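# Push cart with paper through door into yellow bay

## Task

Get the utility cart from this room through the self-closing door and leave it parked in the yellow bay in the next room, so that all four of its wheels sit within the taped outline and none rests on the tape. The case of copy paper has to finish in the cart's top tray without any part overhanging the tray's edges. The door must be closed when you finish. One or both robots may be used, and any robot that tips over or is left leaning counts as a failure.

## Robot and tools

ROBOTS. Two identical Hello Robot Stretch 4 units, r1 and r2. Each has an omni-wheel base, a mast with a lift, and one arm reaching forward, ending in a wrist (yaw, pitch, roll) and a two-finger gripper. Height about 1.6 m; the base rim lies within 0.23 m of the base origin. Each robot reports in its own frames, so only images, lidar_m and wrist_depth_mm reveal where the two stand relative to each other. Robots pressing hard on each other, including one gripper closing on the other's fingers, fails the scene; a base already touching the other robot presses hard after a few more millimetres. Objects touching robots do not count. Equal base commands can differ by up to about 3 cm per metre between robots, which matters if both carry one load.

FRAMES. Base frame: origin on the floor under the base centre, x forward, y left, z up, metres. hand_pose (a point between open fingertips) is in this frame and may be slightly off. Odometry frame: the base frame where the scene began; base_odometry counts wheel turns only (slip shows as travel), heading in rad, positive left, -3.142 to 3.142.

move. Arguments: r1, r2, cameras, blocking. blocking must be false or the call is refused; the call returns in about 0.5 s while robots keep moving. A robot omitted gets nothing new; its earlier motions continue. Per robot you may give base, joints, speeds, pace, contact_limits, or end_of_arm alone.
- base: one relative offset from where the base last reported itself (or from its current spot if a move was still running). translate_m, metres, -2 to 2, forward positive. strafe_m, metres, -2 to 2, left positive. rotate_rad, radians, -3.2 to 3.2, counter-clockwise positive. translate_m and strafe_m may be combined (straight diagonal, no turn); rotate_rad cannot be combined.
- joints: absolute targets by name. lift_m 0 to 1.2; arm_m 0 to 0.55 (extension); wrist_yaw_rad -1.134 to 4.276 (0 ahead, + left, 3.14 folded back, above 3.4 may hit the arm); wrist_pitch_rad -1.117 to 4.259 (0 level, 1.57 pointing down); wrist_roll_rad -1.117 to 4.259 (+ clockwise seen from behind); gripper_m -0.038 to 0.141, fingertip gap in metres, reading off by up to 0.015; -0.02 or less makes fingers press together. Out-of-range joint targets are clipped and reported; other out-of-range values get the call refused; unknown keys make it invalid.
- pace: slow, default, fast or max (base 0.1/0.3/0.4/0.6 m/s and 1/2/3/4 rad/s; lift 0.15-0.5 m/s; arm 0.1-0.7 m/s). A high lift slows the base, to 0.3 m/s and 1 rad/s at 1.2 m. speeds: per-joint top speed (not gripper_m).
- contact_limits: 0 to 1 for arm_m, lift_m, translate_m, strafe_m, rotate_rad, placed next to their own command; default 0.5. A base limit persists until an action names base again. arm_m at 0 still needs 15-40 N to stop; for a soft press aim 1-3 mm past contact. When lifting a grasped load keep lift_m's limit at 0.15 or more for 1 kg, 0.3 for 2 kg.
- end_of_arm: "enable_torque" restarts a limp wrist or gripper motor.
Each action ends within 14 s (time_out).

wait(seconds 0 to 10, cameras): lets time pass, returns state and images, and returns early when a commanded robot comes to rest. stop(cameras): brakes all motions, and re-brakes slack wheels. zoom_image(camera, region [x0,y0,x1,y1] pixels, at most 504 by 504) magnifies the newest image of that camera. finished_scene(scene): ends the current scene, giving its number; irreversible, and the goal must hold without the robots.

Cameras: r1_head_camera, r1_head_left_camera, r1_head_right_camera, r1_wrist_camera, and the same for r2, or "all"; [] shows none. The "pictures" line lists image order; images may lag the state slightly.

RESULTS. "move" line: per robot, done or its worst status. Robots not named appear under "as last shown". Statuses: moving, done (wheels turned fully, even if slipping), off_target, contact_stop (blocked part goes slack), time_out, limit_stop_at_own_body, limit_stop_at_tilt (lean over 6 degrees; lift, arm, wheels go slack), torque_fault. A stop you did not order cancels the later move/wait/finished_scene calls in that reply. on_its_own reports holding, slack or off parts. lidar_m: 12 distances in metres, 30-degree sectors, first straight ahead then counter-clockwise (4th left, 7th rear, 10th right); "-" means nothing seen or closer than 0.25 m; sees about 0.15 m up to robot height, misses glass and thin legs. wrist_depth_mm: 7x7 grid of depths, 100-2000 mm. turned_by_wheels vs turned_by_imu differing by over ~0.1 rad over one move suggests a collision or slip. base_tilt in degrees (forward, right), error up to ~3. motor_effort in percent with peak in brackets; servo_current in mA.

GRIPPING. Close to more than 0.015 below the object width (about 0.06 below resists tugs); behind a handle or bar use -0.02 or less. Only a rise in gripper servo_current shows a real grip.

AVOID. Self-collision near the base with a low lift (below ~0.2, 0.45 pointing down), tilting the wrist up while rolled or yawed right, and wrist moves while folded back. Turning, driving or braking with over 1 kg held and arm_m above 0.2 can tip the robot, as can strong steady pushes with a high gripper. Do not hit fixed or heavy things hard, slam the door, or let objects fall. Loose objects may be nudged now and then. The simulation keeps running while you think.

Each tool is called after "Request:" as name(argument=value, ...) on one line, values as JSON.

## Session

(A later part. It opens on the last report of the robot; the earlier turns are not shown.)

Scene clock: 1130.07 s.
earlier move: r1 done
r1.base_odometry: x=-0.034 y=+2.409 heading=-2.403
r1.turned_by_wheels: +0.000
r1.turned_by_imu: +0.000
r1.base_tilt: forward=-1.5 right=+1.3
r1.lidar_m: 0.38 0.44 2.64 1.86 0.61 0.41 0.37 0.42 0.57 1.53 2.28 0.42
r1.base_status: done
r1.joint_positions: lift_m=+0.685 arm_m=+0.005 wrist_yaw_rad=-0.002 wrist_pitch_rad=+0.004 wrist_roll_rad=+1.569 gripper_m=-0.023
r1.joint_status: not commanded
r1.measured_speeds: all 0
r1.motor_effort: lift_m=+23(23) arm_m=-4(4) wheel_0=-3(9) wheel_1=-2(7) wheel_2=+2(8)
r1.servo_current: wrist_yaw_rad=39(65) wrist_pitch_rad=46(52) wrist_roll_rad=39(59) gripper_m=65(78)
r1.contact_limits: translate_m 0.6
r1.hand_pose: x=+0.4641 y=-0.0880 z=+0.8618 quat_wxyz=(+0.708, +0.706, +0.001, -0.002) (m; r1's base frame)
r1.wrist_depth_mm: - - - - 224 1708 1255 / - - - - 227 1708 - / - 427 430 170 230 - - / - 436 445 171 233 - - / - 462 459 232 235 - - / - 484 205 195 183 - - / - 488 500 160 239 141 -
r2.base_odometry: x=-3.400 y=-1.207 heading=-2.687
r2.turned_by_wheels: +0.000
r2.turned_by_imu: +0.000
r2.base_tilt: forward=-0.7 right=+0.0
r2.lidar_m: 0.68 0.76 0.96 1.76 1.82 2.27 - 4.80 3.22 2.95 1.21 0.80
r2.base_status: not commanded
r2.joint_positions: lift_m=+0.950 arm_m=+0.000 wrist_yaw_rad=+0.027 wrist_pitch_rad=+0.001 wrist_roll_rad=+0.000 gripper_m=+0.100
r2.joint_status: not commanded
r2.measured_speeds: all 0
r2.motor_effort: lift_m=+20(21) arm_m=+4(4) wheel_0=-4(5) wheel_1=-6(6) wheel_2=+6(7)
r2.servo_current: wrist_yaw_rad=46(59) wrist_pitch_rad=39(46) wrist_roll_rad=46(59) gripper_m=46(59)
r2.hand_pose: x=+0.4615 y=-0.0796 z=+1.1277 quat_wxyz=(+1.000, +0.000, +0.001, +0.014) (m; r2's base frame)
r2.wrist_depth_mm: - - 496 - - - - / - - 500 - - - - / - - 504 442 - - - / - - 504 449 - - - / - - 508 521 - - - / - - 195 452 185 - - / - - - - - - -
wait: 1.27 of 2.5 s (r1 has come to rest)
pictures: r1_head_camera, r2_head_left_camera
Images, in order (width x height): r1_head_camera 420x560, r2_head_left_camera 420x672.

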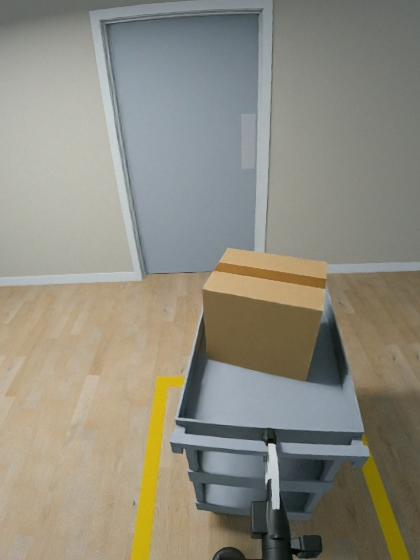

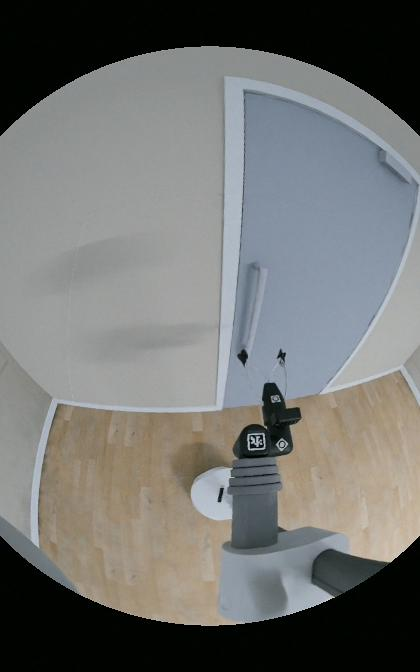

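Request:
move(blocking=false, cameras=[], r1={"joints":{"gripper_m":0.12}})

Request:
wait(seconds=2.5, cameras=[])

Request:
move(blocking=false, cameras=[], r1={"base":{"translate_m":-0.1},"contact_limits":{"translate_m":0.15},"pace":"slow"})

Request:
wait(seconds=3, cameras=["r1_wrist_camera"])

Request:
move(blocking=false, cameras=[], r1={"base":{"strafe_m":0.85},"contact_limits":{"strafe_m":0.15}})

Request:
wait(seconds=5, cameras=["r1_head_camera","r1_head_right_camera"])

Request:
zoom_image(camera="r1_head_camera", region=[280, 340, 420, 480])

Request:
zoom_image(camera="r1_head_right_camera", region=[220, 270, 420, 470])

Scene clock: 1139.03 s.
move: r1 moving
r1.base_odometry: x=-0.034 y=+2.409 heading=-2.403
r1.turned_by_wheels: +0.000
r1.turned_by_imu: -0.001
r1.base_tilt: forward=-1.6 right=+1.3
r1.lidar_m: 0.39 0.46 2.61 1.83 0.61 0.42 0.38 0.42 0.58 1.47 2.28 0.44
r1.base_status: not commanded
r1.joint_positions: lift_m=+0.685 arm_m=+0.005 wrist_yaw_rad=-0.002 wrist_pitch_rad=+0.004 wrist_roll_rad=+1.569 gripper_m=+0.002
r1.joint_status: gripper_m moving
r1.measured_speeds: all 0
r1.motor_effort: lift_m=+23(23) arm_m=-3(4) wheel_0=-3(4) wheel_1=-3(3) wheel_2=+1(2)
r1.servo_current: wrist_yaw_rad=52(59) wrist_pitch_rad=39(59) wrist_roll_rad=52(59) gripper_m=59(85)
r1.contact_limits: translate_m 0.6
r1.hand_pose: x=+0.4641 y=-0.0880 z=+0.8618 quat_wxyz=(+0.708, +0.706, +0.001, -0.002) (m; r1's base frame)
r1.wrist_depth_mm: - - - - 225 1708 1255 / - - - - 228 1661 - / - 427 430 170 231 - - / - 436 442 171 233 - - / - 462 462 234 235 - - / - 484 191 179 186 - - / - - 500 136 239 - -
r2: as last shown
r2.turned_by_imu: +0.001
r2.base_tilt: forward=-0.7 right=+0.1
r2.lidar_m: 0.69 0.75 0.95 1.75 1.80 2.32 - 4.80 3.22 2.96 1.21 0.82
r2.motor_effort: lift_m=+20(20) arm_m=+4(4) wheel_0=-4(5) wheel_1=-5(6) wheel_2=+6(7)
r2.servo_current: wrist_yaw_rad=46(52) wrist_pitch_rad=46(46) wrist_roll_rad=52(52) gripper_m=59(59)
r2.wrist_depth_mm: - - 496 - - - - / - - 496 - - - - / - - 500 445 - - - / - - 508 449 - - - / - - 508 525 - - - / - - 195 452 186 - - / - - - - - - -
pictures: none
No camera images: "cameras" was empty.

Scene clock: 1140.73 s.
earlier move: r1 done
r1.base_odometry: x=-0.034 y=+2.409 heading=-2.403
r1.turned_by_wheels: +0.000
r1.turned_by_imu: +0.000
r1.base_tilt: forward=-1.6 right=+1.3
r1.lidar_m: 0.40 0.46 2.63 1.82 0.59 0.39 0.37 0.38 0.57 1.50 2.29 0.43
r1.base_status: not commanded
r1.joint_positions: lift_m=+0.685 arm_m=+0.005 wrist_yaw_rad=-0.002 wrist_pitch_rad=+0.003 wrist_roll_rad=+1.569 gripper_m=+0.120
r1.joint_status: all done
r1.measured_speeds: all 0
r1.motor_effort: lift_m=+23(23) arm_m=+4(4) wheel_0=-2(4) wheel_1=-2(3) wheel_2=-1(2)
r1.servo_current: wrist_yaw_rad=33(65) wrist_pitch_rad=39(59) wrist_roll_rad=52(65) gripper_m=46(91)
r1.contact_limits: translate_m 0.6
r1.hand_pose: x=+0.4641 y=-0.0880 z=+0.8620 quat_wxyz=(+0.708, +0.706, +0.000, -0.002) (m; r1's base frame)
r1.wrist_depth_mm: - - - - 230 1708 1281 / - - - 233 233 1576 - / - 436 436 236 236 - - / - 445 445 237 239 - - / - 469 466 180 241 - - / - 473 484 182 242 196 - / - 508 508 145 247 1808 -
r2.base_odometry: x=-3.400 y=-1.207 heading=-2.687
r2.turned_by_wheels: +0.000
r2.turned_by_imu: +0.000
r2.base_tilt: forward=-0.7 right=+0.1
r2.lidar_m: 0.68 0.75 0.97 1.78 1.81 2.28 - 4.83 3.19 2.96 1.21 0.77
r2.base_status: not commanded
r2.joint_positions: lift_m=+0.950 arm_m=+0.000 wrist_yaw_rad=+0.027 wrist_pitch_rad=+0.001 wrist_roll_rad=+0.000 gripper_m=+0.100
r2.joint_status: not commanded
r2.measured_speeds: all 0
r2.motor_effort: lift_m=+20(20) arm_m=+4(5) wheel_0=-4(5) wheel_1=-5(6) wheel_2=+6(7)
r2.servo_current: wrist_yaw_rad=52(65) wrist_pitch_rad=33(46) wrist_roll_rad=52(59) gripper_m=46(59)
r2.hand_pose: x=+0.4615 y=-0.0796 z=+1.1277 quat_wxyz=(+1.000, +0.000, +0.001, +0.014) (m; r2's base frame)
r2.wrist_depth_mm: - - 496 - - - - / - - 496 - - - - / - - 504 442 - - - / - - 508 449 - - - / - - 504 525 - - - / - - 195 452 185 - - / - - - - - - -
wait: 1.70 of 2.5 s (r1 has come to rest)
pictures: none
No camera images: "cameras" was empty.

Scene clock: 1141.23 s.
move: r1 moving
r1.base_odometry: x=-0.024 y=+2.417 heading=-2.403
r1.turned_by_wheels: +0.000
r1.turned_by_imu: +0.000
r1.base_tilt: forward=-1.6 right=+1.3
r1.lidar_m: 0.42 0.48 2.62 1.78 0.56 0.39 0.38 0.40 0.56 1.46 2.27 0.45
r1.base_status: translate_m moving
r1.joint_positions: lift_m=+0.685 arm_m=+0.005 wrist_yaw_rad=-0.002 wrist_pitch_rad=+0.003 wrist_roll_rad=+1.569 gripper_m=+0.120
r1.joint_status: not commanded
r1.measured_speeds: translate_m=-0.049 strafe_m=+0.000 rotate_rad=-0.001 lift_m=+0.000 arm_m=+0.000 wrist_yaw_rad=+0.000 wrist_pitch_rad=+0.000 wrist_roll_rad=+0.000
r1.motor_effort: lift_m=+23(23) arm_m=+4(4) wheel_0=-2(7) wheel_1=-3(5) wheel_2=+7(7)
r1.servo_current: wrist_yaw_rad=46(65) wrist_pitch_rad=52(52) wrist_roll_rad=52(59) gripper_m=39(46)
r1.contact_limits: translate_m 0.15
r1.hand_pose: x=+0.4641 y=-0.0880 z=+0.8620 quat_wxyz=(+0.708, +0.706, +0.000, -0.002) (m; r1's base frame)
r1.wrist_depth_mm: - - - 240 242 1661 1205 / - - - 244 244 842 - / - 525 445 246 247 - - / - 459 459 247 249 - - / - 484 480 251 252 - - / - 484 496 194 254 196 - / - - 525 145 258 1808 -
r2: as last shown
r2.lidar_m: 0.69 0.76 0.94 1.77 1.79 2.26 - 4.81 3.19 2.97 1.24 0.82
r2.motor_effort: lift_m=+20(20) arm_m=+4(4) wheel_0=-4(5) wheel_1=-6(6) wheel_2=+6(7)
r2.servo_current: wrist_yaw_rad=39(52) wrist_pitch_rad=39(46) wrist_roll_rad=39(52) gripper_m=52(59)
r2.wrist_depth_mm: - - 496 - - - - / - - 504 - - - - / - - 500 445 - - - / - - 504 449 - - - / - - 504 517 - - - / - - 196 455 185 - - / - - - - - - -
pictures: none
No camera images: "cameras" was empty.

Scene clock: 1143.00 s.
earlier move: r1 done
r1.base_odometry: x=+0.040 y=+2.476 heading=-2.403
r1.turned_by_wheels: +0.000
r1.turned_by_imu: +0.000
r1.base_tilt: forward=-1.6 right=+1.3
r1.lidar_m: 0.49 2.54 2.62 1.38 0.42 0.31 0.28 0.31 0.42 1.13 2.30 0.50
r1.base_status: done
r1.joint_positions: lift_m=+0.685 arm_m=+0.005 wrist_yaw_rad=-0.002 wrist_pitch_rad=+0.003 wrist_roll_rad=+1.569 gripper_m=+0.120
r1.joint_status: not commanded
r1.measured_speeds: all 0
r1.motor_effort: lift_m=+23(23) arm_m=+4(4) wheel_0=-4(8) wheel_1=-1(6) wheel_2=+3(7)
r1.servo_current: wrist_yaw_rad=65(72) wrist_pitch_rad=39(52) wrist_roll_rad=65(78) gripper_m=46(52)
r1.contact_limits: translate_m 0.15
r1.hand_pose: x=+0.4641 y=-0.0880 z=+0.8620 quat_wxyz=(+0.708, +0.706, +0.000, -0.002) (m; r1's base frame)
r1.wrist_depth_mm: - - - - 332 347 334 / - - - - - 1863 - / - - 603 273 334 - - / - - 539 277 336 - - / - - 564 559 342 - - / - - 591 282 192 196 - / - - - 144 - - -
r2.base_odometry: x=-3.400 y=-1.207 heading=-2.687
r2.turned_by_wheels: +0.000
r2.turned_by_imu: +0.000
r2.base_tilt: forward=-0.7 right=+0.1
r2.lidar_m: 0.69 0.74 0.96 1.76 1.79 2.29 - 4.83 3.20 2.95 1.22 0.79
r2.base_status: not commanded
r2.joint_positions: lift_m=+0.950 arm_m=+0.000 wrist_yaw_rad=+0.027 wrist_pitch_rad=+0.001 wrist_roll_rad=+0.000 gripper_m=+0.100
r2.joint_status: not commanded
r2.measured_speeds: all 0
r2.motor_effort: lift_m=+20(20) arm_m=+4(5) wheel_0=-5(5) wheel_1=-5(6) wheel_2=+6(7)
r2.servo_current: wrist_yaw_rad=46(59) wrist_pitch_rad=39(52) wrist_roll_rad=59(65) gripper_m=46(59)
r2.hand_pose: x=+0.4615 y=-0.0796 z=+1.1277 quat_wxyz=(+1.000, +0.000, +0.001, +0.014) (m; r2's base frame)
r2.wrist_depth_mm: - - 496 - - - - / - - 500 - - - - / - - 508 442 - - - / - - 504 449 - - - / - - 508 521 - - - / - - 195 452 185 - - / - - - - - - -
wait: 1.77 of 3 s (r1 has come to rest)
pictures: r1_wrist_camera
Images, in order (width x height): r1_wrist_camera 616x392.

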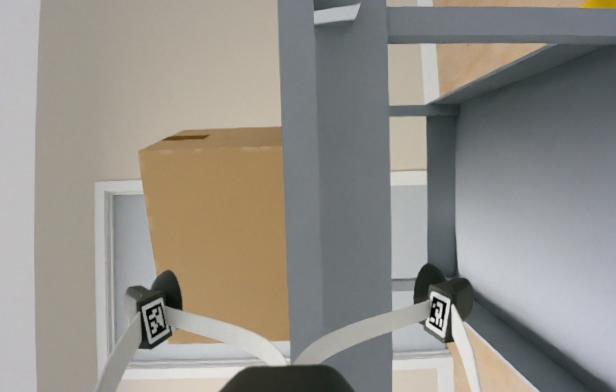

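Scene clock: 1143.50 s.
move: r1 moving
r1.base_odometry: x=+0.065 y=+2.449 heading=-2.403
r1.turned_by_wheels: +0.000
r1.turned_by_imu: +0.000
r1.base_tilt: forward=-1.6 right=+1.3
r1.lidar_m: 0.50 2.54 2.60 1.40 0.44 0.31 0.28 0.31 0.43 1.15 2.30 0.53
r1.base_status: strafe_m moving
r1.joint_positions: lift_m=+0.685 arm_m=+0.005 wrist_yaw_rad=-0.002 wrist_pitch_rad=+0.003 wrist_roll_rad=+1.569 gripper_m=+0.120
r1.joint_status: not commanded
r1.measured_speeds: translate_m=+0.000 strafe_m=+0.140 rotate_rad=+0.002 lift_m=+0.000 arm_m=+0.000 wrist_yaw_rad=+0.000 wrist_pitch_rad=+0.000 wrist_roll_rad=+0.000
r1.motor_effort: lift_m=+23(23) arm_m=+4(4) wheel_0=-9(10) wheel_1=+9(11) wheel_2=+1(2)
r1.servo_current: wrist_yaw_rad=59(65) wrist_pitch_rad=46(46) wrist_roll_rad=46(65) gripper_m=46(46)
r1.contact_limits: strafe_m 0.15
r1.hand_pose: x=+0.4641 y=-0.0880 z=+0.8620 quat_wxyz=(+0.708, +0.706, +0.000, -0.002) (m; r1's base frame)
r1.wrist_depth_mm: - - - - 343 1756 - / - - - - - 904 - / - - 535 277 336 - - / - - 554 279 342 - - / - - 580 569 347 - - / - - 597 287 192 197 - / - - - 145 - 1808 -
r2: as last shown
r2.base_tilt: forward=-0.7 right=+0.0
r2.lidar_m: 0.67 0.76 0.96 1.77 1.80 2.31 - 4.78 3.21 2.98 1.25 0.81
r2.motor_effort: lift_m=+20(20) arm_m=+4(5) wheel_0=-4(5) wheel_1=-5(6) wheel_2=+6(7)
r2.servo_current: wrist_yaw_rad=46(52) wrist_pitch_rad=39(46) wrist_roll_rad=46(59) gripper_m=52(52)
r2.wrist_depth_mm: - - 492 - - - - / - - 496 - - - - / - - 500 442 - - - / - - 504 445 - - - / - - 508 521 - - - / - - 196 452 185 - - / - - - - - - -
pictures: none
No camera images: "cameras" was empty.

Scene clock: 1147.17 s.
earlier move: r1 done
r1.base_odometry: x=+0.612 y=+1.848 heading=-2.403
r1.turned_by_wheels: +0.000
r1.turned_by_imu: +0.004
r1.base_tilt: forward=-1.6 right=+1.3
r1.lidar_m: 2.45 2.43 1.76 1.46 0.48 0.33 0.30 0.32 0.46 1.21 0.88 1.03
r1.base_status: done
r1.joint_positions: lift_m=+0.685 arm_m=+0.005 wrist_yaw_rad=-0.002 wrist_pitch_rad=+0.003 wrist_roll_rad=+1.569 gripper_m=+0.120
r1.joint_status: not commanded
r1.measured_speeds: all 0
r1.motor_effort: lift_m=+23(23) arm_m=+4(4) wheel_0=+0(12) wheel_1=+0(11) wheel_2=+0(2)
r1.servo_current: wrist_yaw_rad=33(72) wrist_pitch_rad=39(52) wrist_roll_rad=59(72) gripper_m=46(52)
r1.contact_limits: strafe_m 0.15
r1.hand_pose: x=+0.4641 y=-0.0880 z=+0.8620 quat_wxyz=(+0.708, +0.706, +0.000, -0.002) (m; r1's base frame)
r1.wrist_depth_mm: - - - - - 1661 1255 / - - - - - 1708 1308 / - - - - - 1756 1229 / - - - - - 1808 1229 / - - - - - 1808 1229 / - - - - - 213 1255 / - - - 145 - 1921 1255
r2.base_odometry: x=-3.400 y=-1.207 heading=-2.687
r2.turned_by_wheels: +0.000
r2.turned_by_imu: +0.001
r2.base_tilt: forward=-0.7 right=+0.1
r2.lidar_m: 0.67 0.74 0.98 1.78 1.80 2.29 - 4.78 3.19 2.97 1.19 0.82
r2.base_status: not commanded
r2.joint_positions: lift_m=+0.950 arm_m=+0.000 wrist_yaw_rad=+0.027 wrist_pitch_rad=+0.001 wrist_roll_rad=+0.000 gripper_m=+0.100
r2.joint_status: not commanded
r2.measured_speeds: all 0
r2.motor_effort: lift_m=+20(21) arm_m=+4(5) wheel_0=-4(5) wheel_1=-5(6) wheel_2=+6(7)
r2.servo_current: wrist_yaw_rad=46(59) wrist_pitch_rad=46(46) wrist_roll_rad=46(59) gripper_m=46(59)
r2.hand_pose: x=+0.4615 y=-0.0796 z=+1.1277 quat_wxyz=(+1.000, +0.000, +0.001, +0.014) (m; r2's base frame)
r2.wrist_depth_mm: - - 492 - - - - / - - 500 - - - - / - - 500 445 - - - / - - 504 445 - - - / - - 504 525 - - - / - - 195 455 185 - - / - - - - - - -
wait: 3.67 of 5 s (r1 has come to rest)
pictures: r1_head_camera, r1_head_right_camera
Images, in order (width x height): r1_head_camera 420x560, r1_head_right_camera 420x672.

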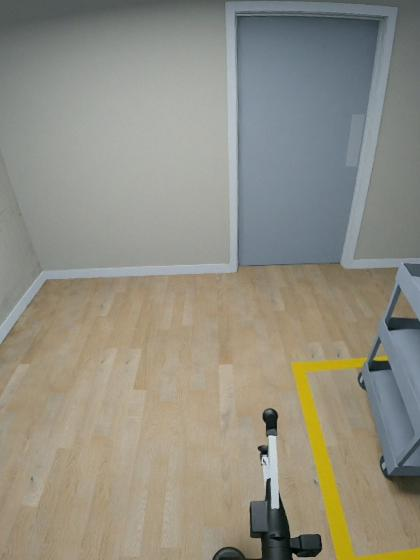

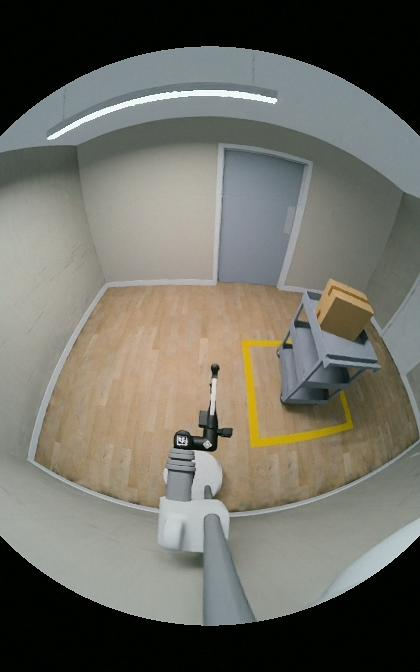

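Scaled by 3.600 from the camera's 420x560 image, which has a finer 600x800 frame.

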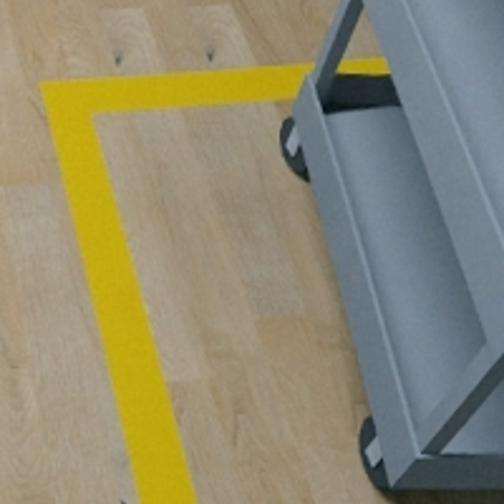

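Scaled by 2.520 from the camera's 420x672 image, which has a finer 600x960 frame.

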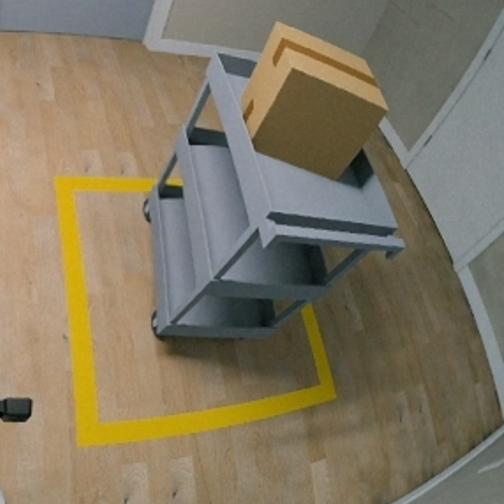

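Request:
finished_scene(scene=2)

The scene is finished: the task was done.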